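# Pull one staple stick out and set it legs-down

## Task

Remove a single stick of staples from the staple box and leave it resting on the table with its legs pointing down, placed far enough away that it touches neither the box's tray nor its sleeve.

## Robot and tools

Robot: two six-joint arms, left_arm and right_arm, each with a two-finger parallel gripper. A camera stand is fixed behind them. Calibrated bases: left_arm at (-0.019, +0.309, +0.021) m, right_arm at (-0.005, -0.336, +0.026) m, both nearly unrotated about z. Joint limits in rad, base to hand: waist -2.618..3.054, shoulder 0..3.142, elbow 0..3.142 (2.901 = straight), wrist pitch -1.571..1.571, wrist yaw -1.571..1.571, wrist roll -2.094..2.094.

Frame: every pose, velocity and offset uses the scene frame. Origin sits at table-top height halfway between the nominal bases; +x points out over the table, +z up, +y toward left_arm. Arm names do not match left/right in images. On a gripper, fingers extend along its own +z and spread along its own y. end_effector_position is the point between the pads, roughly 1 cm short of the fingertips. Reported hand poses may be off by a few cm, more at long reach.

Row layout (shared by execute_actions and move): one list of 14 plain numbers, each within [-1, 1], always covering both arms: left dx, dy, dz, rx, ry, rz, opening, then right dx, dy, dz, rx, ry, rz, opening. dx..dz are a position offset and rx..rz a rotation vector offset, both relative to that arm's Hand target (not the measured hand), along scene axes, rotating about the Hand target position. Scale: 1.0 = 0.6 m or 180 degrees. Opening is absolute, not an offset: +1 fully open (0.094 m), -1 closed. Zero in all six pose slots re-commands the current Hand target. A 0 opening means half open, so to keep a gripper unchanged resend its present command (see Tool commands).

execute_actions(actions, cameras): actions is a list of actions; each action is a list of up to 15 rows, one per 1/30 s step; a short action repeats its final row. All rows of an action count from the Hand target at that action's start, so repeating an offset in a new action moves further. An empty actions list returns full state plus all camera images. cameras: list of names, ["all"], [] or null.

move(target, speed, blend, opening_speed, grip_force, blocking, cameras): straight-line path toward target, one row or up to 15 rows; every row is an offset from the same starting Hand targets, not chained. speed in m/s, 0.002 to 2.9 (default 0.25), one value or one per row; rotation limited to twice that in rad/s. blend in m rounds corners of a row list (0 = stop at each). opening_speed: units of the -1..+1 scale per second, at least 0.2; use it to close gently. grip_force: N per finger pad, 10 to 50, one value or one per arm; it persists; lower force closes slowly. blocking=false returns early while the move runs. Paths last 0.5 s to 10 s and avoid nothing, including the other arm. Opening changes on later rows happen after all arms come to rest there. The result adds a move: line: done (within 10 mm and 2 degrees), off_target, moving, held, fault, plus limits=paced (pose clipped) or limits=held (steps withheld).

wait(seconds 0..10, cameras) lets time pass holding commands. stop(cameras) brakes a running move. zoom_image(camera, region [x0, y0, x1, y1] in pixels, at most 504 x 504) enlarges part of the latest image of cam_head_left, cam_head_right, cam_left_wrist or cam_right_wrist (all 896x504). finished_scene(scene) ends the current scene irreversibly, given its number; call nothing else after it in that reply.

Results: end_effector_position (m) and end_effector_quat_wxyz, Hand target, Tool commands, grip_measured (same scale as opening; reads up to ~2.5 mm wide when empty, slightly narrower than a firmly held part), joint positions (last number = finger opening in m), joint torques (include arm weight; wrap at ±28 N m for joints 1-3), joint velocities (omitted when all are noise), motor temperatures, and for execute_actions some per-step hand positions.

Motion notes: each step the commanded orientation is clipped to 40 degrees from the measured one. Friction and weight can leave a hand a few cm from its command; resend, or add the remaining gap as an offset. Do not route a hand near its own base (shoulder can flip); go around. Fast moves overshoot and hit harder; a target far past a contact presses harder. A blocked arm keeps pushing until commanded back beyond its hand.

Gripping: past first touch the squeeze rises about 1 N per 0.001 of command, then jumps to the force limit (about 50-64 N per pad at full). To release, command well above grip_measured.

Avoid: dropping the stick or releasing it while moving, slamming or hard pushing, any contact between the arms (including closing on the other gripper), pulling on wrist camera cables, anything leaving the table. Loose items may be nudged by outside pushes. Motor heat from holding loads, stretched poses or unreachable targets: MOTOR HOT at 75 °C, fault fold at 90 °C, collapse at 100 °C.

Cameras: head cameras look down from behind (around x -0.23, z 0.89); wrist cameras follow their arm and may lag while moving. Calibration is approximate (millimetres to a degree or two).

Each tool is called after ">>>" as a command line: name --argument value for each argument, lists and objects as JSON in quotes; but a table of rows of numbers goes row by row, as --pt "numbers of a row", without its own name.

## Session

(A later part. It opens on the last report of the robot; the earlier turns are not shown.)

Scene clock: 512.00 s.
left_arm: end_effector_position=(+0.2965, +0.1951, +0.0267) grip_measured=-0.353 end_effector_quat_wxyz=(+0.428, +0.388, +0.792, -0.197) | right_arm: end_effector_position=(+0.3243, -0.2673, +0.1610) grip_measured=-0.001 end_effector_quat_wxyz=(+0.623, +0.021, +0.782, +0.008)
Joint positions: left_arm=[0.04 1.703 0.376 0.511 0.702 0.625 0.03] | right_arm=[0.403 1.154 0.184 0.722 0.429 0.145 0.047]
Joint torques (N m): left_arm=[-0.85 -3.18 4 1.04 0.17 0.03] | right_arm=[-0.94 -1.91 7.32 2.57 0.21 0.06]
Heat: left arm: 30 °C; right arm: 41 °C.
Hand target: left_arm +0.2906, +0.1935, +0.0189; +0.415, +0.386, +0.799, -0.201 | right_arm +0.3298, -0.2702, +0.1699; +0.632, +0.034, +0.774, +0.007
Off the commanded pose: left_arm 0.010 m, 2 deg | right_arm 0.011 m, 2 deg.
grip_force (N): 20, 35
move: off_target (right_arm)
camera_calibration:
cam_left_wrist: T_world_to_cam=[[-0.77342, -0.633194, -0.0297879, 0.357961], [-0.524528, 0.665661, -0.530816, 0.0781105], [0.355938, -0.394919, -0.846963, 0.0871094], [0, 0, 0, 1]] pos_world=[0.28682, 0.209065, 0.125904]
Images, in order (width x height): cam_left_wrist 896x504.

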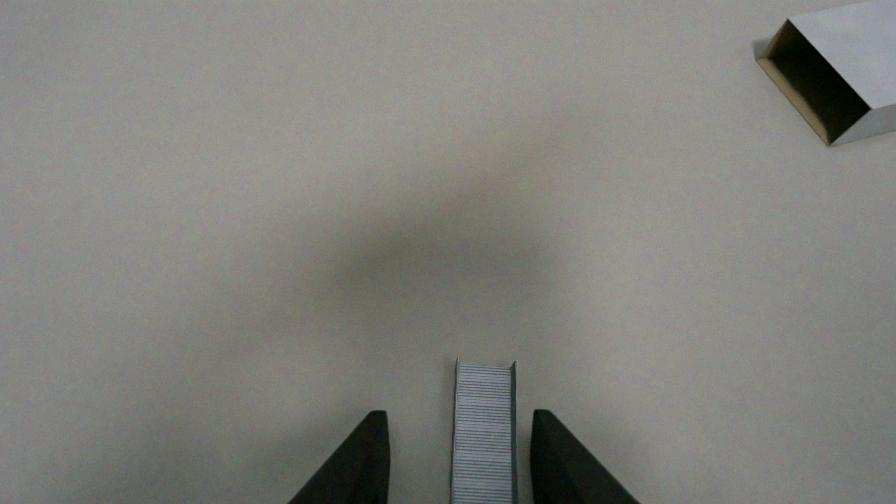

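>>> move --target '[-0.0085,-0.0065,-0.004,0,0,0,-0.35,0,0,0,0,0,0,0.0]' --cameras '["cam_left_wrist","cam_head_left"]' --speed 0.06

>>> zoom_image --camera "cam_left_wrist" --region '[370, 360, 570, 504]'

Scene clock: 520.67 s.
left_arm: end_effector_position=(+0.2956, +0.1930, +0.0269) grip_measured=-0.353 end_effector_quat_wxyz=(+0.435, +0.388, +0.790, -0.190) | right_arm: end_effector_position=(+0.3243, -0.2673, +0.1610) grip_measured=-0.001 end_effector_quat_wxyz=(+0.623, +0.021, +0.782, +0.008)
Joint positions: left_arm=[0.025 1.703 0.354 0.563 0.683 0.609 0.03] | right_arm=[0.403 1.154 0.184 0.722 0.429 0.145 0.047]
Joint torques (N m): left_arm=[-1.17 -3.17 3.71 0.93 0.21 -0.01] | right_arm=[-0.94 -1.91 7.32 2.56 0.21 0.06]
Heat: left arm: 30 °C; right arm: 40 °C.
Hand target: left_arm +0.2854, +0.1896, +0.0165; +0.415, +0.386, +0.799, -0.201 | right_arm +0.3298, -0.2702, +0.1699; +0.632, +0.034, +0.774, +0.007
Off the commanded pose: left_arm 0.015 m, 3 deg | right_arm 0.011 m, 2 deg.
grip_force (N): 20, 35
move: off_target (left_arm, right_arm)
camera_calibration:
cam_left_wrist: T_world_to_cam=[[-0.768101, -0.638581, -0.0472793, 0.355961], [-0.519223, 0.664341, -0.537641, 0.078025], [0.374737, -0.388414, -0.841847, 0.0797499], [0, 0, 0, 1]] pos_world=[0.284041, 0.206451, 0.125916]
Images, in order (width x height): cam_head_left 896x504, cam_left_wrist 896x504.

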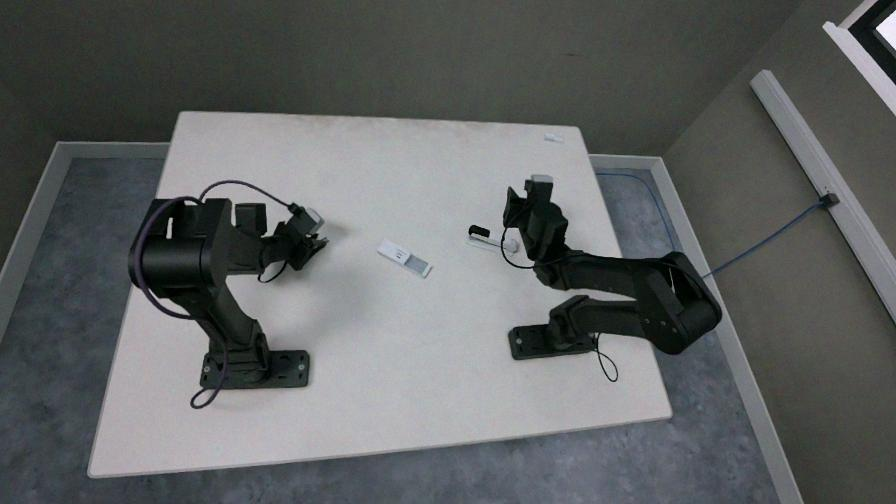

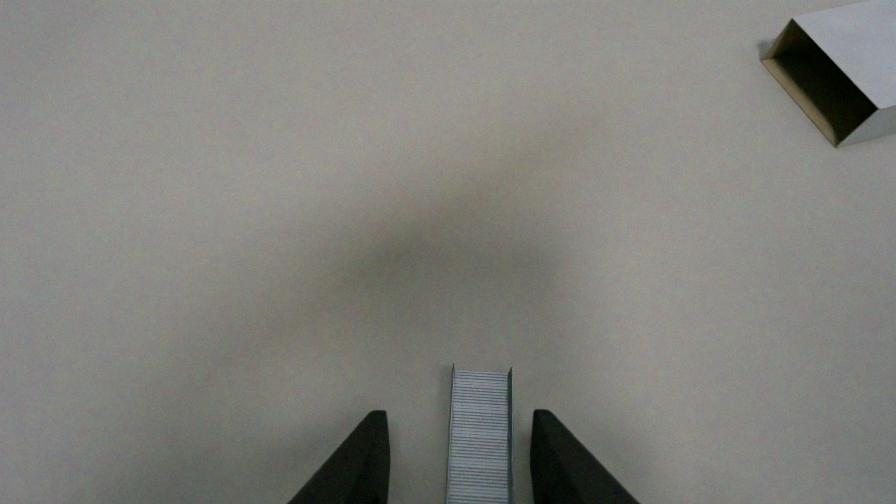

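Scaled by 2.520 from the camera's 896x504 image, which has a finer 1280x720 frame.

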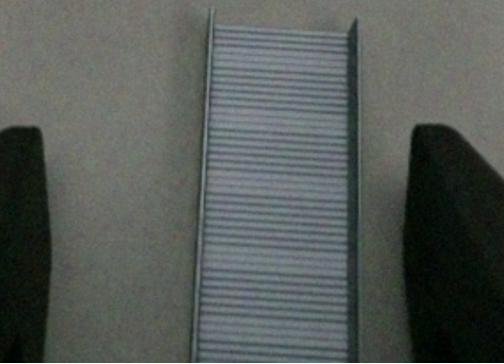

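>>> move --target '[0.006,0.006,0.008,0,0,0,-0.8,0,0,0,0,0,0,0.0]' --cameras '["cam_left_wrist"]' --speed 0.06 --opening_speed 0.25

>>> zoom_image --camera "cam_left_wrist" --region '[370, 350, 570, 504]'

Scene clock: 526.67 s.
left_arm: end_effector_position=(+0.2951, +0.1931, +0.0262) grip_measured=-0.694 end_effector_quat_wxyz=(+0.434, +0.388, +0.791, -0.190) | right_arm: end_effector_position=(+0.3243, -0.2673, +0.1610) grip_measured=-0.001 end_effector_quat_wxyz=(+0.623, +0.021, +0.782, +0.008)
Joint positions: left_arm=[0.025 1.703 0.354 0.559 0.682 0.61 0.014] | right_arm=[0.403 1.154 0.184 0.722 0.429 0.145 0.047]
Joint torques (N m): left_arm=[0.31 -4.37 5.15 0.55 0.36 0.12] | right_arm=[-0.94 -1.91 7.32 2.56 0.21 0.06]
Heat: left arm: 29 °C; right arm: 40 °C.
Hand target: left_arm +0.2891, +0.1932, +0.0213; +0.415, +0.386, +0.799, -0.201 | right_arm +0.3298, -0.2702, +0.1699; +0.632, +0.034, +0.774, +0.007
Off the commanded pose: left_arm 0.008 m, 3 deg | right_arm 0.011 m, 2 deg.
grip_force (N): 20, 35
move: off_target (left_arm, right_arm)
camera_calibration:
cam_left_wrist: T_world_to_cam=[[-0.768561, -0.638117, -0.04605, 0.355584], [-0.520471, 0.665477, -0.535023, 0.0772964], [0.372052, -0.38723, -0.843582, 0.0800088], [0, 0, 0, 1]] pos_world=[0.283751, 0.206447, 0.125224]
Images, in order (width x height): cam_left_wrist 896x504.

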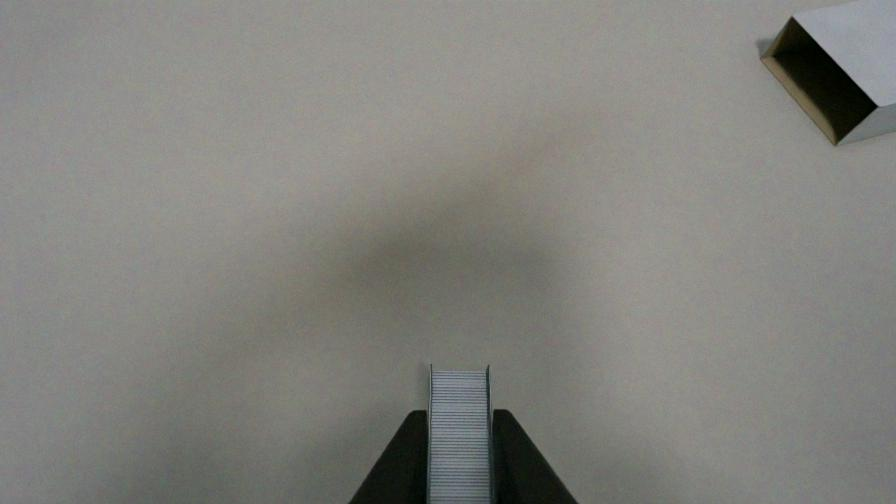

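Scaled by 2.520 from the camera's 896x504 image, which has a finer 1280x720 frame.

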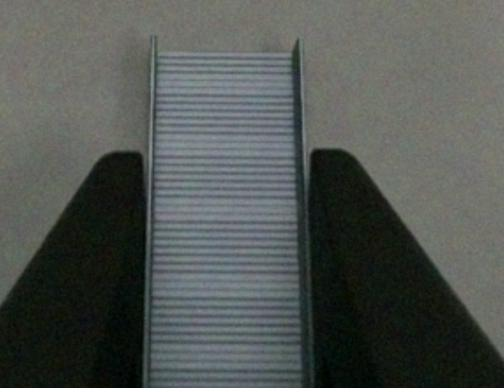

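>>> move --pt "0 0 0.1 0 0 0 -0.8 0 0 0 0 0 0 0.0" --pt "-0.05 0.04 0.1 0.4007 0.3174 0 -0.8 0 0 0 0 0 0 0.0" --cameras '["cam_left_wrist","cam_head_left"]' --speed '[0.12,0.25]' --blend '[0.02,0]'

Scene clock: 540.20 s.
left_arm: end_effector_position=(+0.2742, +0.2096, +0.0711) grip_measured=-0.694 end_effector_quat_wxyz=(-0.204, +0.420, +0.875, +0.129) | right_arm: end_effector_position=(+0.3243, -0.2673, +0.1610) grip_measured=-0.001 end_effector_quat_wxyz=(+0.623, +0.021, +0.782, +0.008)
Joint positions: left_arm=[-0.436 2.151 1.645 -1.492 -0.243 0.369 0.014] | right_arm=[0.403 1.154 0.184 0.722 0.429 0.145 0.047]
Joint torques (N m): left_arm=[-0.61 -7.5 6.8 -1.7 -0.28 -0.05] | right_arm=[-0.94 -1.91 7.32 2.57 0.21 0.06]
Heat: left arm: 29 °C; right arm: 40 °C.
Hand target: left_arm +0.2591, +0.2171, +0.0813; -0.286, +0.413, +0.854, +0.138 | right_arm +0.3298, -0.2702, +0.1699; +0.632, +0.034, +0.774, +0.007
Off the commanded pose: left_arm 0.020 m, 10 deg | right_arm 0.011 m, 2 deg.
joint sent to its limit (left arm) — joint 4 (wrist pitch), lower limit. The joint targets are off in orientation, not in position.
grip_force (N): 20, 35
move: off_target (left_arm, right_arm)
camera_calibration:
cam_left_wrist: T_world_to_cam=[[-0.791854, -0.606696, -0.0699102, 0.353593], [-0.418244, 0.455319, 0.785975, 0.00158116], [-0.445017, 0.651617, -0.614293, 0.122012], [0, 0, 0, 1]] pos_world=[0.334953, 0.134299, 0.0984283]
Images, in order (width x height): cam_head_left 896x504, cam_left_wrist 896x504.

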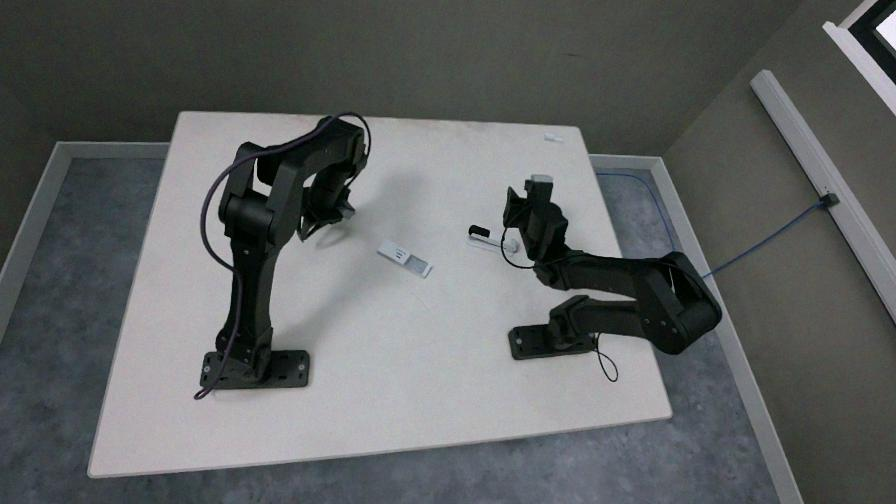

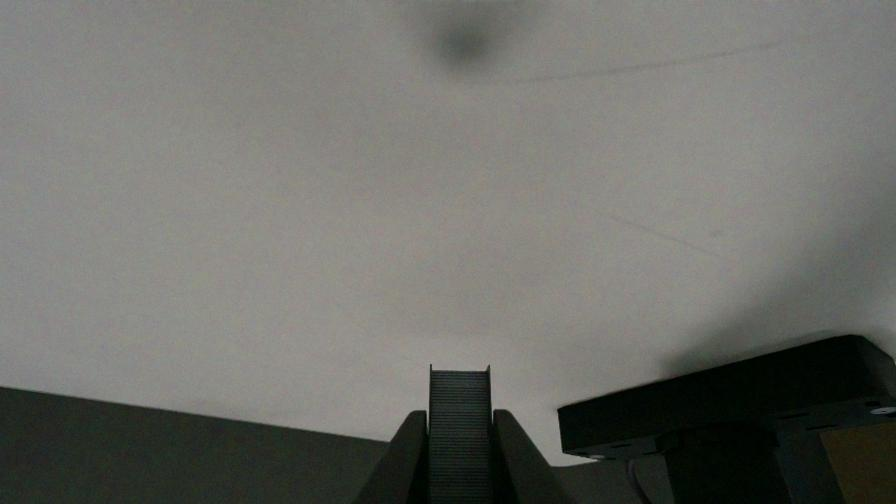

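>>> move --target '[0,0,-0.06,0,0,0,-0.8,0,0,0,0,0,0,0.0]' --cameras '["cam_left_wrist"]' --speed 0.1

Scene clock: 551.77 s.
left_arm: end_effector_position=(+0.2671, +0.2133, +0.0364) grip_measured=-0.694 end_effector_quat_wxyz=(-0.260, +0.412, +0.863, +0.133) | right_arm: end_effector_position=(+0.3243, -0.2673, +0.1610) grip_measured=-0.001 end_effector_quat_wxyz=(+0.623, +0.021, +0.782, +0.008)
Joint positions: left_arm=[-0.436 2.279 1.655 -1.492 -0.244 0.35 0.014] | right_arm=[0.403 1.154 0.184 0.722 0.429 0.145 0.047]
Joint torques (N m): left_arm=[-0.51 -7.98 6.98 -1.67 -0.19 0] | right_arm=[-0.94 -1.92 7.32 2.56 0.21 0.06]
Heat: left arm: 29 °C; right arm: 40 °C.
Hand target: left_arm +0.2590, +0.2172, +0.0453; -0.286, +0.413, +0.854, +0.138 | right_arm +0.3298, -0.2702, +0.1699; +0.632, +0.034, +0.774, +0.007
Off the commanded pose: left_arm 0.013 m, 3 deg | right_arm 0.011 m, 2 deg.
grip_force (N): 20, 35
move: off_target (left_arm, right_arm)
camera_calibration:
cam_left_wrist: T_world_to_cam=[[-0.786667, -0.616618, -0.0306192, 0.347107], [-0.346653, 0.400124, 0.848371, 0.0145761], [-0.510869, 0.677999, -0.528517, 0.103926], [0, 0, 0, 1]] pos_world=[0.331203, 0.137739, 0.0531889]
Images, in order (width x height): cam_left_wrist 896x504.

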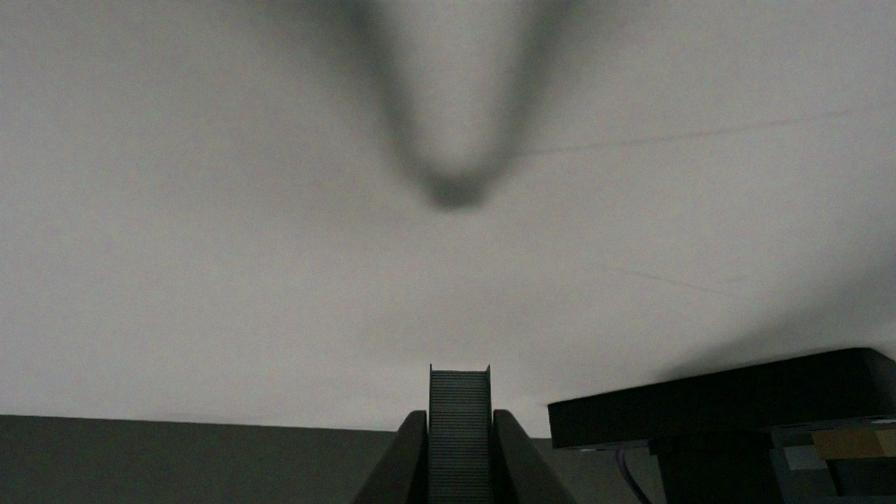

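>>> move --target '[0,0,-0.011,0,0,0,-0.8,0,0,0,0,0,0,0.0]' --cameras '["cam_left_wrist"]' --speed 0.05

Scene clock: 555.37 s.
left_arm: end_effector_position=(+0.2667, +0.2135, +0.0351) grip_measured=-0.694 end_effector_quat_wxyz=(-0.262, +0.412, +0.863, +0.133) | right_arm: end_effector_position=(+0.3243, -0.2673, +0.1610) grip_measured=-0.001 end_effector_quat_wxyz=(+0.623, +0.021, +0.782, +0.008)
Joint positions: left_arm=[-0.436 2.283 1.655 -1.492 -0.244 0.35 0.014] | right_arm=[0.403 1.154 0.184 0.722 0.429 0.145 0.047]
Joint torques (N m): left_arm=[-0.51 -7.65 6.02 -1.49 -0.22 -0.01] | right_arm=[-0.95 -1.91 7.32 2.56 0.2 0.06]
Heat: left arm: 30 °C; right arm: 40 °C.
Hand target: left_arm +0.2590, +0.2172, +0.0387; -0.286, +0.413, +0.854, +0.138 | right_arm +0.3298, -0.2702, +0.1699; +0.632, +0.034, +0.774, +0.007
Off the commanded pose: left_arm 0.009 m, 3 deg | right_arm 0.011 m, 2 deg.
grip_force (N): 20, 35
move: off_target (left_arm, right_arm)
camera_calibration:
cam_left_wrist: T_world_to_cam=[[-0.78658, -0.616805, -0.0290457, 0.346864], [-0.343738, 0.398306, 0.85041, 0.0150335], [-0.512968, 0.678899, -0.525319, 0.103148], [0, 0, 0, 1]] pos_world=[0.330915, 0.137933, 0.0514756]
Images, in order (width x height): cam_left_wrist 896x504.

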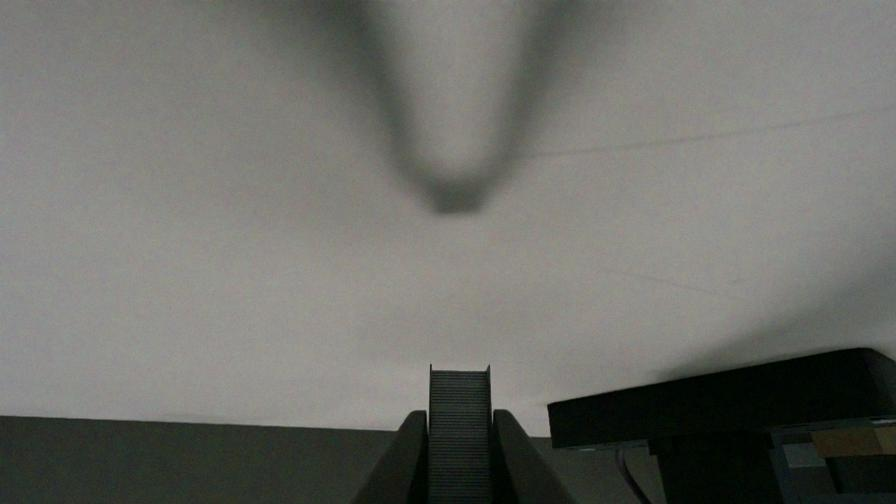

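>>> move --target '[0,0,-0.02,0,0,0,-0.8,0,0,0,0,0,0,0.0]' --cameras '["cam_left_wrist","cam_head_right"]' --speed 0.05

Scene clock: 567.03 s.
left_arm: end_effector_position=(+0.2663, +0.2137, +0.0286) grip_measured=-0.694 end_effector_quat_wxyz=(-0.267, +0.412, +0.861, +0.134) | right_arm: end_effector_position=(+0.3243, -0.2673, +0.1610) grip_measured=-0.001 end_effector_quat_wxyz=(+0.623, +0.021, +0.782, +0.008)
Joint positions: left_arm=[-0.436 2.303 1.655 -1.484 -0.244 0.349 0.014] | right_arm=[0.403 1.154 0.184 0.722 0.429 0.145 0.047]
Joint torques (N m): left_arm=[-0.43 -7.8 4.57 -1.21 -0.2 -0.03] | right_arm=[-0.94 -1.91 7.34 2.56 0.21 0.05]
Heat: left arm: 31 °C; right arm: 40 °C.
Hand target: left_arm +0.2590, +0.2172, +0.0267; -0.286, +0.413, +0.854, +0.138 | right_arm +0.3298, -0.2702, +0.1699; +0.632, +0.034, +0.774, +0.007
Off the commanded pose: left_arm 0.008 m, 2 deg | right_arm 0.011 m, 2 deg.
grip_force (N): 20, 35
move: off_target (right_arm)
camera_calibration:
cam_left_wrist: T_world_to_cam=[[-0.786609, -0.616967, -0.0244609, 0.346399], [-0.335341, 0.393612, 0.85593, 0.0188955], [-0.518452, 0.681485, -0.516513, 0.100168], [0, 0, 0, 1]] pos_world=[0.330749, 0.138016, 0.0440381]
Images, in order (width x height): cam_head_right 896x504, cam_left_wrist 896x504.

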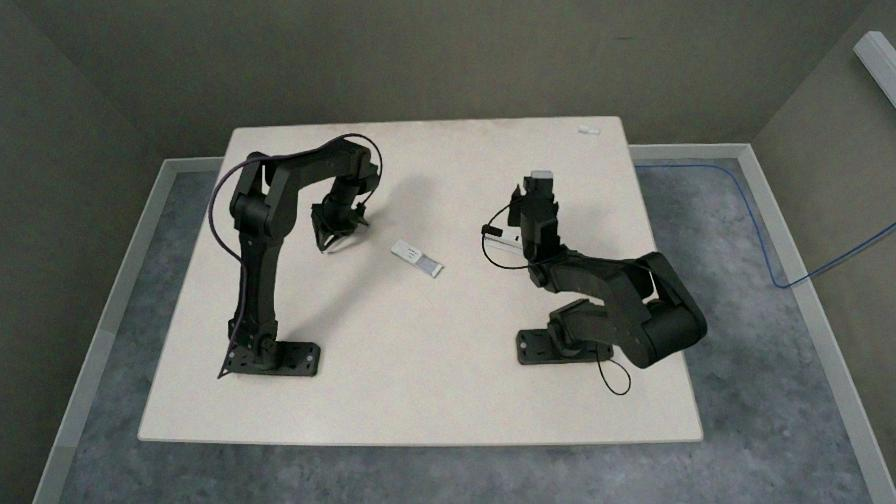

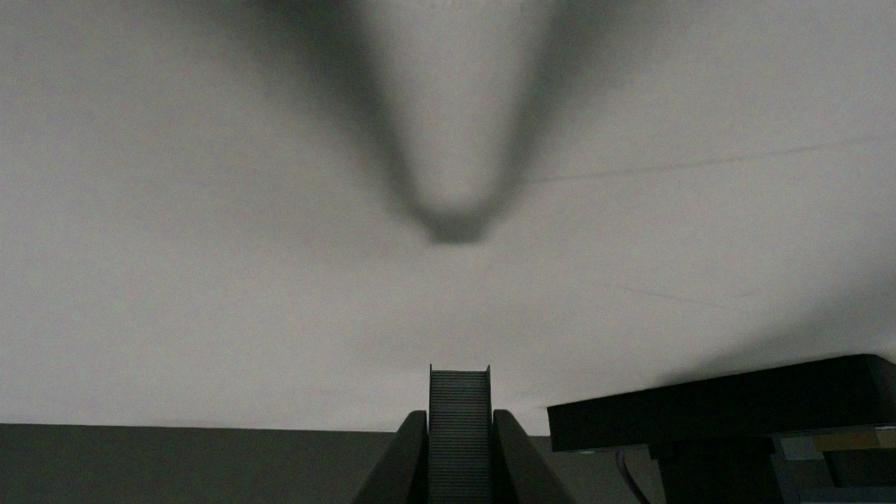

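>>> move --target '[0,0,-0.02,0.0261,0.0207,0,-0.8,0,0,0,0,0,0,0.0]' --cameras '["cam_left_wrist"]' --speed 0.06

Scene clock: 580.50 s.
left_arm: end_effector_position=(+0.2730, +0.2105, +0.0065) grip_measured=-0.694 end_effector_quat_wxyz=(-0.286, +0.403, +0.856, +0.150) | right_arm: end_effector_position=(+0.3243, -0.2673, +0.1610) grip_measured=-0.001 end_effector_quat_wxyz=(+0.623, +0.021, +0.782, +0.008)
Joint positions: left_arm=[-0.447 2.413 1.726 -1.494 -0.264 0.313 0.014] | right_arm=[0.403 1.154 0.184 0.722 0.429 0.145 0.047]
Joint torques (N m): left_arm=[-0.79 -7.6 6.54 -2.02 -0.25 -0.02] | right_arm=[-0.94 -1.91 7.32 2.57 0.21 0.06]
Heat: left arm: 31 °C; right arm: 40 °C.
Hand target: left_arm +0.2592, +0.2171, +0.0147; -0.330, +0.405, +0.838, +0.160 | right_arm +0.3298, -0.2702, +0.1699; +0.632, +0.034, +0.774, +0.007
Off the commanded pose: left_arm 0.018 m, 6 deg | right_arm 0.011 m, 2 deg.
grip_force (N): 20, 35
move: off_target (left_arm, right_arm)
camera_calibration:
cam_left_wrist: T_world_to_cam=[[-0.782911, -0.620785, -0.040943, 0.349024], [-0.321455, 0.347306, 0.880934, 0.0471491], [-0.532651, 0.702854, -0.471465, 0.0935044], [0, 0, 0, 1]] pos_world=[0.338216, 0.134574, 0.0168389]
Images, in order (width x height): cam_left_wrist 896x504.

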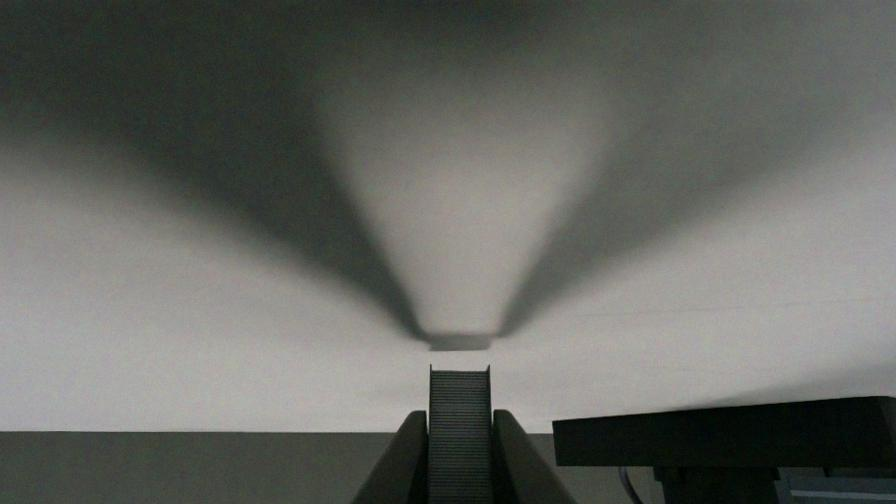

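>>> move --target '[0,0,-0.009,0,0,0,-0.8,0,0,0,0,0,0,0.0]' --cameras '["cam_left_wrist"]' --speed 0.03

>>> zoom_image --camera "cam_left_wrist" --region '[380, 300, 540, 440]'

Scene clock: 585.30 s.
left_arm: end_effector_position=(+0.2729, +0.2106, +0.0061) grip_measured=-0.694 end_effector_quat_wxyz=(-0.287, +0.403, +0.856, +0.151) | right_arm: end_effector_position=(+0.3243, -0.2673, +0.1610) grip_measured=-0.001 end_effector_quat_wxyz=(+0.623, +0.021, +0.782, +0.008)
Joint positions: left_arm=[-0.447 2.415 1.726 -1.494 -0.264 0.313 0.014] | right_arm=[0.403 1.154 0.184 0.722 0.429 0.145 0.047]
Joint torques (N m): left_arm=[-0.79 -6.95 5.97 -1.85 -0.24 -0.03] | right_arm=[-0.96 -1.91 7.32 2.57 0.21 0.06]
Heat: left arm: 31 °C; right arm: 40 °C.
Hand target: left_arm +0.2591, +0.2171, +0.0093; -0.330, +0.405, +0.838, +0.160 | right_arm +0.3298, -0.2702, +0.1699; +0.632, +0.034, +0.774, +0.007
Off the commanded pose: left_arm 0.016 m, 6 deg | right_arm 0.011 m, 2 deg.
grip_force (N): 20, 35
move: off_target (left_arm, right_arm)
camera_calibration:
cam_left_wrist: T_world_to_cam=[[-0.782932, -0.620766, -0.0408306, 0.349048], [-0.320579, 0.346336, 0.881635, 0.0474051], [-0.533148, 0.70335, -0.470162, 0.0931098], [0, 0, 0, 1]] pos_world=[0.33812, 0.13477, 0.0162345]
Images, in order (width x height): cam_left_wrist 896x504.

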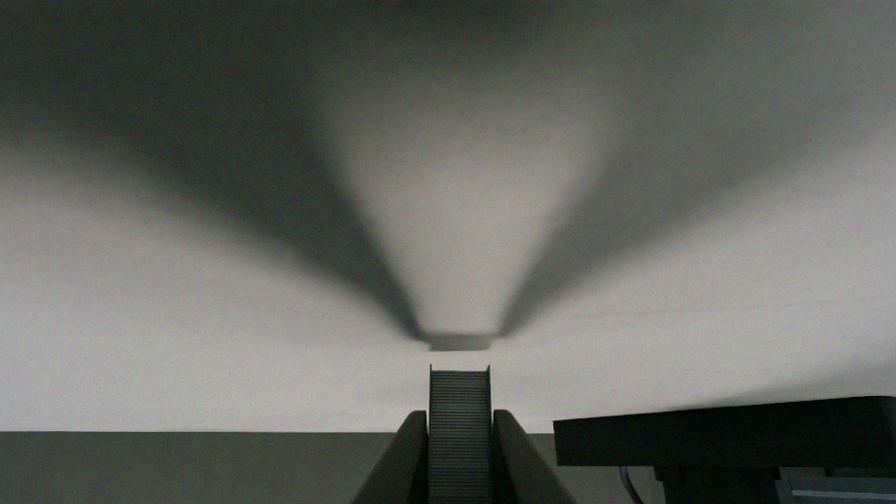

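Scaled by 3.150 from the camera's 896x504 image, which has a finer 1280x720 frame.

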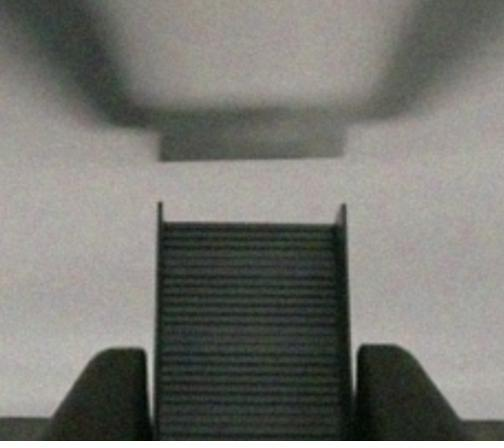

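>>> move --target '[0,0,-0.009,0,0,0,-0.8,0,0,0,0,0,0,0.0]' --cameras '["cam_left_wrist"]' --speed 0.03

>>> zoom_image --camera "cam_left_wrist" --region '[380, 300, 540, 440]'

Scene clock: 590.07 s.
left_arm: end_effector_position=(+0.2730, +0.2107, +0.0058) grip_measured=-0.694 end_effector_quat_wxyz=(-0.287, +0.403, +0.856, +0.151) | right_arm: end_effector_position=(+0.3243, -0.2673, +0.1610) grip_measured=-0.001 end_effector_quat_wxyz=(+0.623, +0.021, +0.782, +0.008)
Joint positions: left_arm=[-0.447 2.415 1.726 -1.493 -0.265 0.313 0.014] | right_arm=[0.403 1.154 0.184 0.722 0.429 0.145 0.047]
Joint torques (N m): left_arm=[-0.79 -6.43 5.49 -1.71 -0.21 -0.05] | right_arm=[-0.92 -1.91 7.31 2.56 0.21 0.06]
Heat: left arm: 30 °C; right arm: 40 °C.
Hand target: left_arm +0.2591, +0.2171, +0.0039; -0.330, +0.405, +0.838, +0.160 | right_arm +0.3298, -0.2702, +0.1699; +0.632, +0.034, +0.774, +0.007
Off the commanded pose: left_arm 0.015 m, 6 deg | right_arm 0.011 m, 2 deg.
grip_force (N): 20, 35
move: off_target (left_arm, right_arm)
camera_calibration:
cam_left_wrist: T_world_to_cam=[[-0.78302, -0.620635, -0.0411401, 0.34913], [-0.320685, 0.346147, 0.881671, 0.0477624], [-0.532955, 0.703559, -0.470068, 0.092928], [0, 0, 0, 1]] pos_world=[0.338219, 0.134769, 0.015935]
Images, in order (width x height): cam_left_wrist 896x504.

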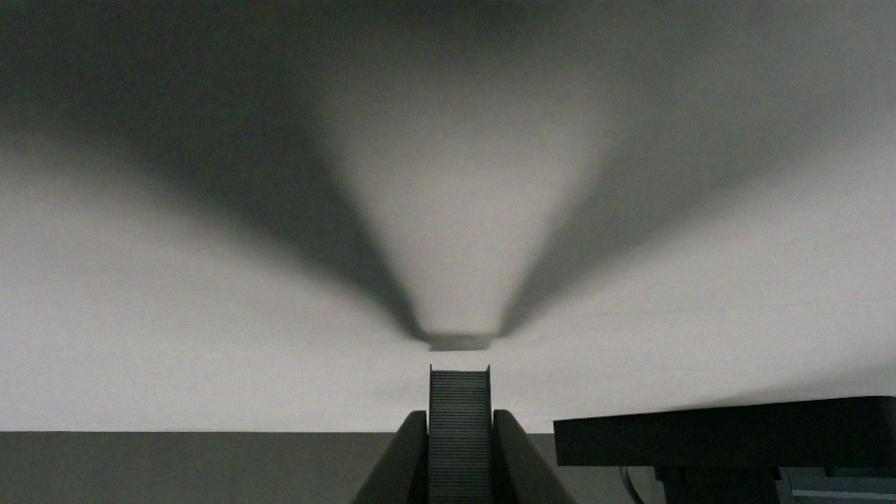

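Scaled by 3.150 from the camera's 896x504 image, which has a finer 1280x720 frame.

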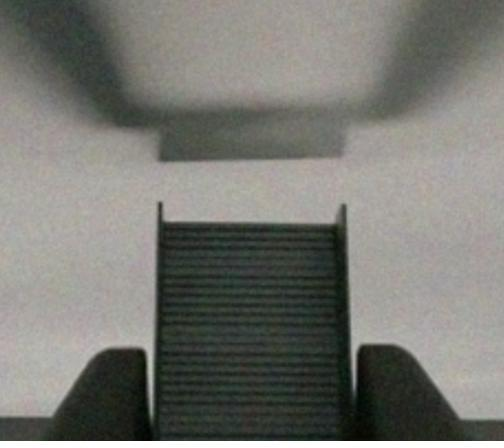

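>>> move --target '[0.01,-0.012,-0.002,0,0,0,-0.8,0,0,0,0,0,0,0.0]' --cameras '["cam_left_wrist"]' --speed 0.03

>>> zoom_image --camera "cam_left_wrist" --region '[380, 300, 540, 440]'

Scene clock: 603.87 s.
left_arm: end_effector_position=(+0.2866, +0.2024, +0.0032) grip_measured=-0.694 end_effector_quat_wxyz=(-0.270, +0.403, +0.861, +0.154) | right_arm: end_effector_position=(+0.3243, -0.2673, +0.1610) grip_measured=-0.001 end_effector_quat_wxyz=(+0.623, +0.021, +0.782, +0.008)
Joint positions: left_arm=[-0.453 2.445 1.79 -1.494 -0.27 0.306 0.014] | right_arm=[0.403 1.154 0.184 0.722 0.429 0.145 0.047]
Joint torques (N m): left_arm=[-1.09 -6.3 5.78 -1.94 -0.14 -0.05] | right_arm=[-0.94 -1.91 7.32 2.57 0.21 0.06]
Heat: left arm: 30 °C; right arm: 40 °C.
Hand target: left_arm +0.2651, +0.2100, +0.0027; -0.331, +0.405, +0.837, +0.160 | right_arm +0.3298, -0.2702, +0.1699; +0.632, +0.034, +0.774, +0.007
Off the commanded pose: left_arm 0.023 m, 7 deg | right_arm 0.011 m, 2 deg.
joint sent to its limit (left arm) — joint 4 (wrist pitch), lower limit. The joint targets still meet the commanded pose.
grip_force (N): 20, 35
move: off_target (left_arm, right_arm)
camera_calibration:
cam_left_wrist: T_world_to_cam=[[-0.783521, -0.618274, -0.0619056, 0.354246], [-0.349284, 0.355846, 0.866818, 0.0635654], [-0.513903, 0.700793, -0.494767, 0.099906], [0, 0, 0, 1]] pos_world=[0.351103, 0.126388, 0.0162603]
Images, in order (width x height): cam_left_wrist 896x504.

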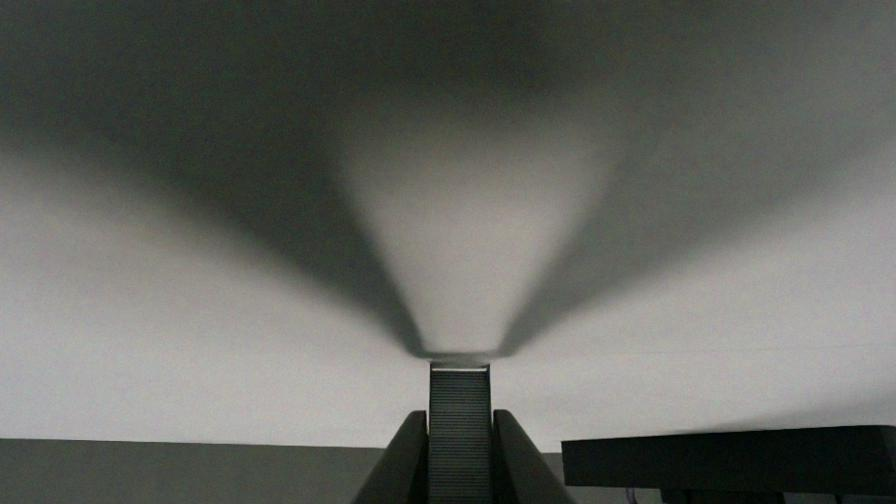

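Scaled by 3.150 from the camera's 896x504 image, which has a finer 1280x720 frame.

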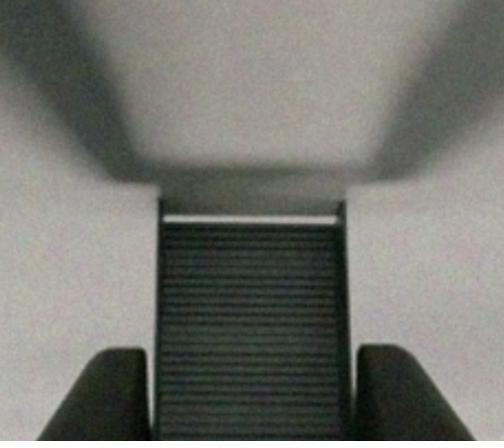

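>>> move --target '[0,0,0,0,0,0,-0.55,0,0,0,0,0,0,0.0]' --cameras '["cam_left_wrist"]' --speed 0.03 --opening_speed 0.25

>>> zoom_image --camera "cam_left_wrist" --region '[380, 300, 540, 440]'

Scene clock: 612.03 s.
left_arm: end_effector_position=(+0.2866, +0.2024, +0.0032) grip_measured=-0.553 end_effector_quat_wxyz=(-0.270, +0.403, +0.861, +0.154) | right_arm: end_effector_position=(+0.3243, -0.2673, +0.1610) grip_measured=-0.001 end_effector_quat_wxyz=(+0.623, +0.021, +0.782, +0.008)
Joint positions: left_arm=[-0.453 2.445 1.79 -1.494 -0.27 0.306 0.021] | right_arm=[0.403 1.154 0.184 0.722 0.429 0.145 0.047]
Joint torques (N m): left_arm=[-1.06 -6.3 5.76 -1.92 -0.13 -0.04] | right_arm=[-0.95 -1.91 7.32 2.57 0.21 0.06]
Motor temperatures (°C): left_arm=[23 31 29 30 23 24 24] | right_arm=[23 23 40 37 23 23 21]
Heat: left arm: 31 °C; right arm: 40 °C.
Hand target: left_arm +0.2651, +0.2100, +0.0027; -0.331, +0.405, +0.837, +0.160 | right_arm +0.3298, -0.2702, +0.1699; +0.632, +0.034, +0.774, +0.007
Off the commanded pose: left_arm 0.023 m, 8 deg | right_arm 0.011 m, 2 deg.
joint sent to its limit (left arm) — joint 4 (wrist pitch), lower limit. The joint targets still meet the commanded pose.
grip_force (N): 20, 35
move: off_target (left_arm, right_arm)
camera_calibration:
cam_left_wrist: T_world_to_cam=[[-0.783521, -0.618274, -0.0619056, 0.354246], [-0.349284, 0.355846, 0.866818, 0.0635654], [-0.513903, 0.700793, -0.494767, 0.099906], [0, 0, 0, 1]] pos_world=[0.351103, 0.126388, 0.0162603]
Images, in order (width x height): cam_left_wrist 896x504.

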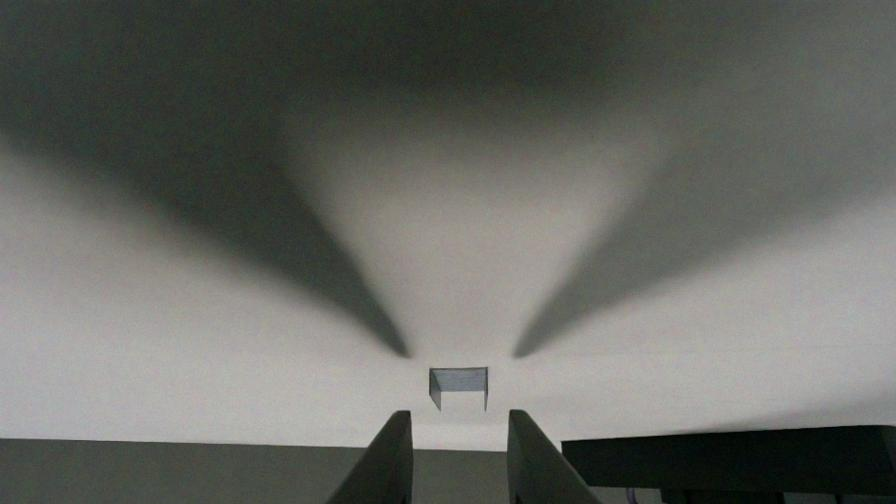

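Scaled by 3.150 from the camera's 896x504 image, which has a finer 1280x720 frame.

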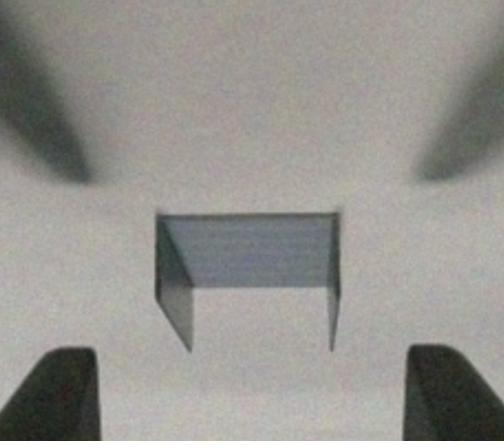

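>>> move --target '[-0.0168,0.0133,-0.0245,0,0,0,-0.55,0,0,0,0,0,0,0.0]' --cameras '["cam_left_wrist"]' --speed 0.04

>>> zoom_image --camera "cam_left_wrist" --region '[380, 320, 540, 460]'

Scene clock: 699.10 s.
left_arm: end_effector_position=(+0.2762, +0.2084, +0.0034) grip_measured=-0.553 end_effector_quat_wxyz=(-0.282, +0.400, +0.858, +0.157) | right_arm: end_effector_position=(+0.3243, -0.2673, +0.1610) grip_measured=-0.001 end_effector_quat_wxyz=(+0.623, +0.021, +0.782, +0.008)
Joint positions: left_arm=[-0.453 2.427 1.741 -1.49 -0.272 0.297 0.021] | right_arm=[0.403 1.154 0.184 0.722 0.429 0.145 0.047]
Joint torques (N m): left_arm=[-0.43 -6.3 1.17 -1.23 -0.11 0.11] | right_arm=[-0.94 -1.91 7.32 2.57 0.21 0.06]
Heat: left arm: 32 °C; right arm: 40 °C.
Hand target: left_arm +0.2550, +0.2179, -0.0120; -0.330, +0.405, +0.837, +0.160 | right_arm +0.3298, -0.2702, +0.1699; +0.632, +0.034, +0.774, +0.007
Off the commanded pose: left_arm 0.028 m, 6 deg | right_arm 0.011 m, 2 deg.
grip_force (N): 20, 35
move: off_target (left_arm, right_arm)
camera_calibration:
cam_left_wrist: T_world_to_cam=[[-0.780548, -0.622356, -0.058467, 0.349846], [-0.335124, 0.337674, 0.879584, 0.0573776], [-0.527671, 0.706151, -0.472137, 0.0931852], [0, 0, 0, 1]] pos_world=[0.341471, 0.132551, 0.0139822]
Images, in order (width x height): cam_left_wrist 896x504.

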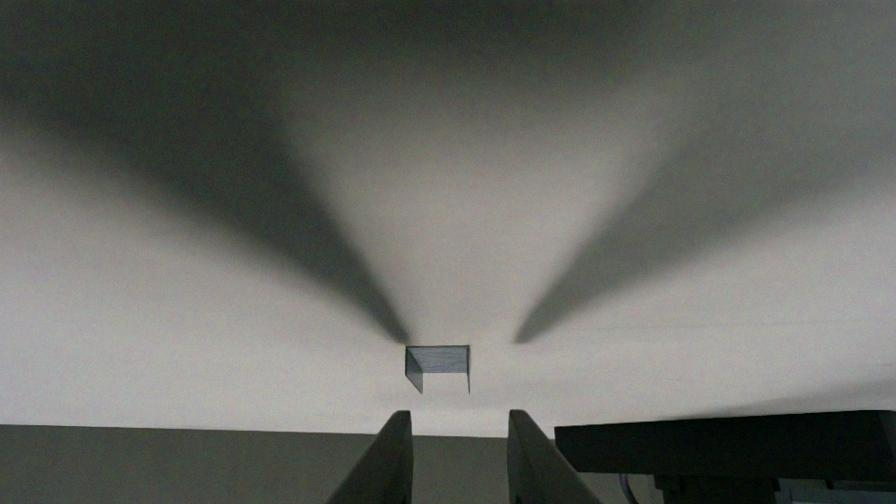

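Scaled by 3.150 from the camera's 896x504 image, which has a finer 1280x720 frame.

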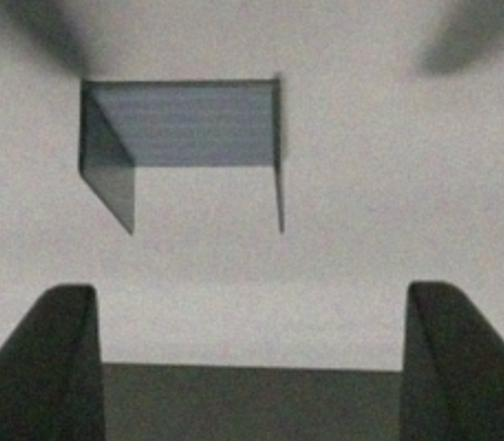

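>>> move --target '[0.012,0.003,0.003,0,0,0,-0.55,0,0,0,0,0,0,0.0]' --cameras '["cam_left_wrist"]' --speed 0.04

>>> zoom_image --camera "cam_left_wrist" --region '[380, 320, 540, 460]'

Scene clock: 713.37 s.
left_arm: end_effector_position=(+0.2776, +0.2089, +0.0039) grip_measured=-0.553 end_effector_quat_wxyz=(-0.281, +0.404, +0.856, +0.159) | right_arm: end_effector_position=(+0.3243, -0.2673, +0.1610) grip_measured=-0.001 end_effector_quat_wxyz=(+0.623, +0.021, +0.782, +0.008)
Joint positions: left_arm=[-0.453 2.427 1.743 -1.49 -0.278 0.305 0.021] | right_arm=[0.403 1.154 0.184 0.722 0.429 0.145 0.047]
Joint torques (N m): left_arm=[0.62 -5.24 3.89 -1.37 -0.16 0.12] | right_arm=[-0.95 -1.91 7.31 2.57 0.21 0.05]
Heat: left arm: 31 °C; right arm: 40 °C.
Hand target: left_arm +0.2622, +0.2197, -0.0102; -0.331, +0.405, +0.837, +0.160 | right_arm +0.3298, -0.2702, +0.1699; +0.632, +0.034, +0.774, +0.007
Off the commanded pose: left_arm 0.024 m, 6 deg | right_arm 0.011 m, 2 deg.
grip_force (N): 20, 35
move: off_target (left_arm, right_arm)
camera_calibration:
cam_left_wrist: T_world_to_cam=[[-0.786944, -0.614218, -0.0587889, 0.351305], [-0.331938, 0.341107, 0.879468, 0.0556722], [-0.520132, 0.711606, -0.472314, 0.090602], [0, 0, 0, 1]] pos_world=[0.342062, 0.132315, 0.0144835]
Images, in order (width x height): cam_left_wrist 896x504.

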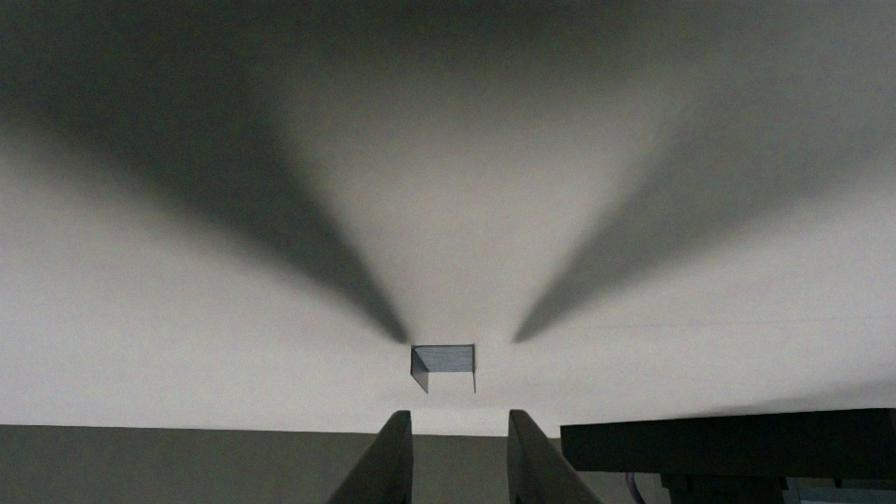

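Scaled by 3.150 from the camera's 896x504 image, which has a finer 1280x720 frame.

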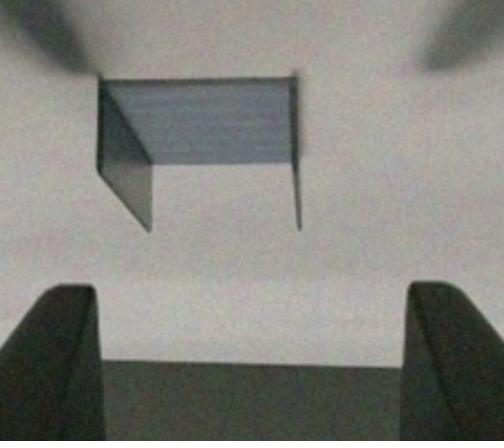

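>>> move --target '[0.006,0.005,-0.011,0,0,0,-0.3,0,0,0,0,0,0,0.0]' --cameras '["cam_left_wrist"]' --speed 0.04

>>> zoom_image --camera "cam_left_wrist" --region '[380, 320, 540, 460]'

Scene clock: 719.37 s.
left_arm: end_effector_position=(+0.2795, +0.2116, +0.0041) grip_measured=-0.303 end_effector_quat_wxyz=(-0.281, +0.407, +0.854, +0.160) | right_arm: end_effector_position=(+0.3243, -0.2673, +0.1610) grip_measured=-0.001 end_effector_quat_wxyz=(+0.623, +0.021, +0.782, +0.008)
Joint positions: left_arm=[-0.447 2.429 1.745 -1.49 -0.287 0.317 0.033] | right_arm=[0.403 1.154 0.184 0.722 0.429 0.145 0.047]
Joint torques (N m): left_arm=[0.99 -4.16 4.22 -1.26 -0.18 0.08] | right_arm=[-0.94 -1.89 7.32 2.56 0.21 0.06]
Heat: left arm: 31 °C; right arm: 40 °C.
Hand target: left_arm +0.2658, +0.2228, -0.0168; -0.330, +0.405, +0.837, +0.160 | right_arm +0.3298, -0.2702, +0.1699; +0.632, +0.034, +0.774, +0.007
Off the commanded pose: left_arm 0.027 m, 6 deg | right_arm 0.011 m, 2 deg.
grip_force (N): 20, 35
move: off_target (left_arm, right_arm)
camera_calibration:
cam_left_wrist: T_world_to_cam=[[-0.792123, -0.607534, -0.0586793, 0.354449], [-0.3276, 0.342071, 0.880719, 0.0537896], [-0.514994, 0.716861, -0.469991, 0.0871308], [0, 0, 0, 1]] pos_world=[0.343261, 0.134479, 0.014376]
Images, in order (width x height): cam_left_wrist 896x504.

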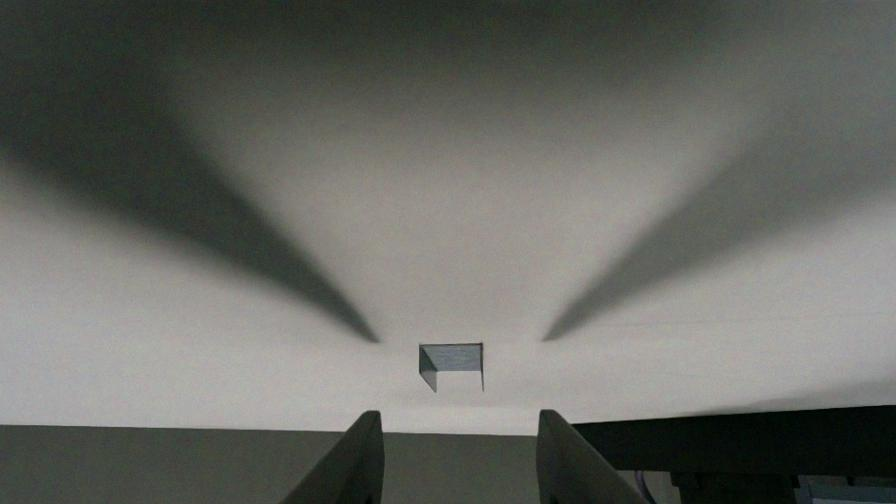

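Scaled by 3.150 from the camera's 896x504 image, which has a finer 1280x720 frame.

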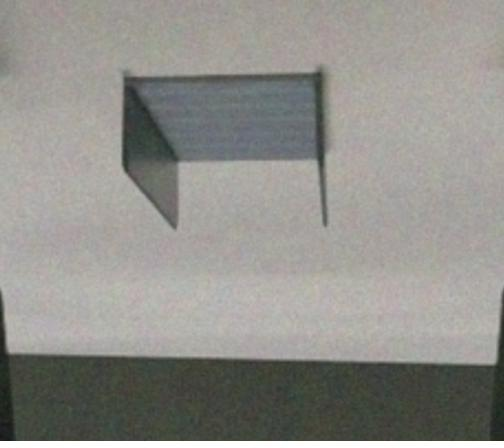

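>>> move --target '[0.004,-0.003,0.06,-0.0719,-0.0569,0,-0.4,0,0,0,0,0,0,0.0]' --cameras '["cam_left_wrist"]' --speed 0.1

>>> zoom_image --camera "cam_left_wrist" --region '[380, 280, 560, 420]'

Scene clock: 748.53 s.
left_arm: end_effector_position=(+0.2710, +0.2188, +0.0090) grip_measured=-0.397 end_effector_quat_wxyz=(-0.209, +0.425, +0.874, +0.106) | right_arm: end_effector_position=(+0.3243, -0.2673, +0.1610) grip_measured=-0.001 end_effector_quat_wxyz=(+0.623, +0.021, +0.782, +0.008)
Joint positions: left_arm=[-0.397 2.218 1.495 -1.273 -0.215 0.424 0.028] | right_arm=[0.403 1.154 0.184 0.722 0.429 0.145 0.047]
Joint torques (N m): left_arm=[0.98 -10.66 4.45 -0.93 -0.06 0.09] | right_arm=[-0.95 -1.91 7.31 2.57 0.21 0.06]
Heat: left arm: 30 °C; right arm: 40 °C.
Hand target: left_arm +0.2681, +0.2210, +0.0191; -0.207, +0.424, +0.876, +0.100 | right_arm +0.3298, -0.2702, +0.1699; +0.632, +0.034, +0.774, +0.007
Off the commanded pose: left_arm 0.011 m, 1 deg | right_arm 0.011 m, 2 deg.
grip_force (N): 20, 35
move: off_target (left_arm, right_arm)
camera_calibration:
cam_left_wrist: T_world_to_cam=[[-0.792055, -0.60998, -0.0239195, 0.352609], [-0.396546, 0.484332, 0.779855, 0.0327304], [-0.464111, 0.627174, -0.625503, 0.087037], [0, 0, 0, 1]] pos_world=[0.33266, 0.144645, 0.0373511]
Images, in order (width x height): cam_left_wrist 896x504.

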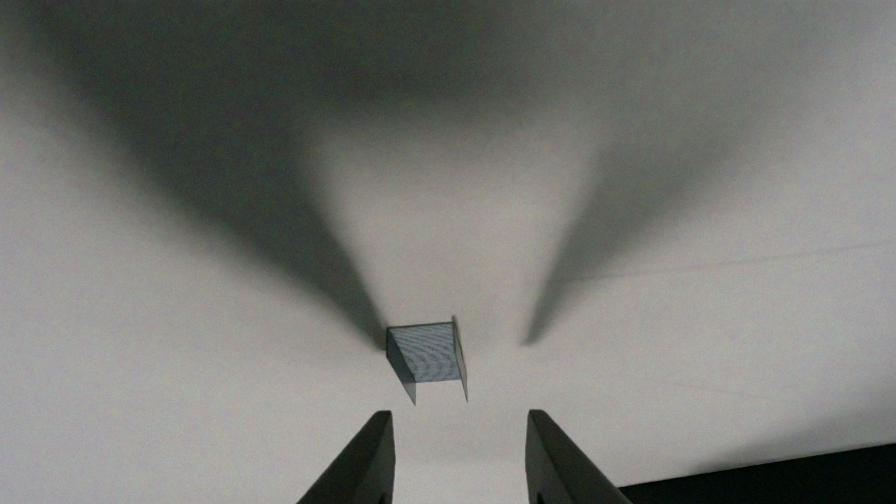

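Scaled by 2.800 from the camera's 896x504 image, which has a finer 1280x720 frame.

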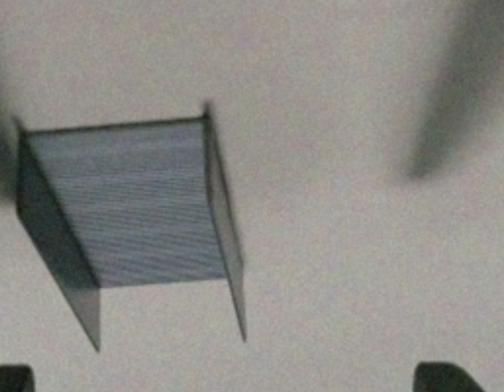

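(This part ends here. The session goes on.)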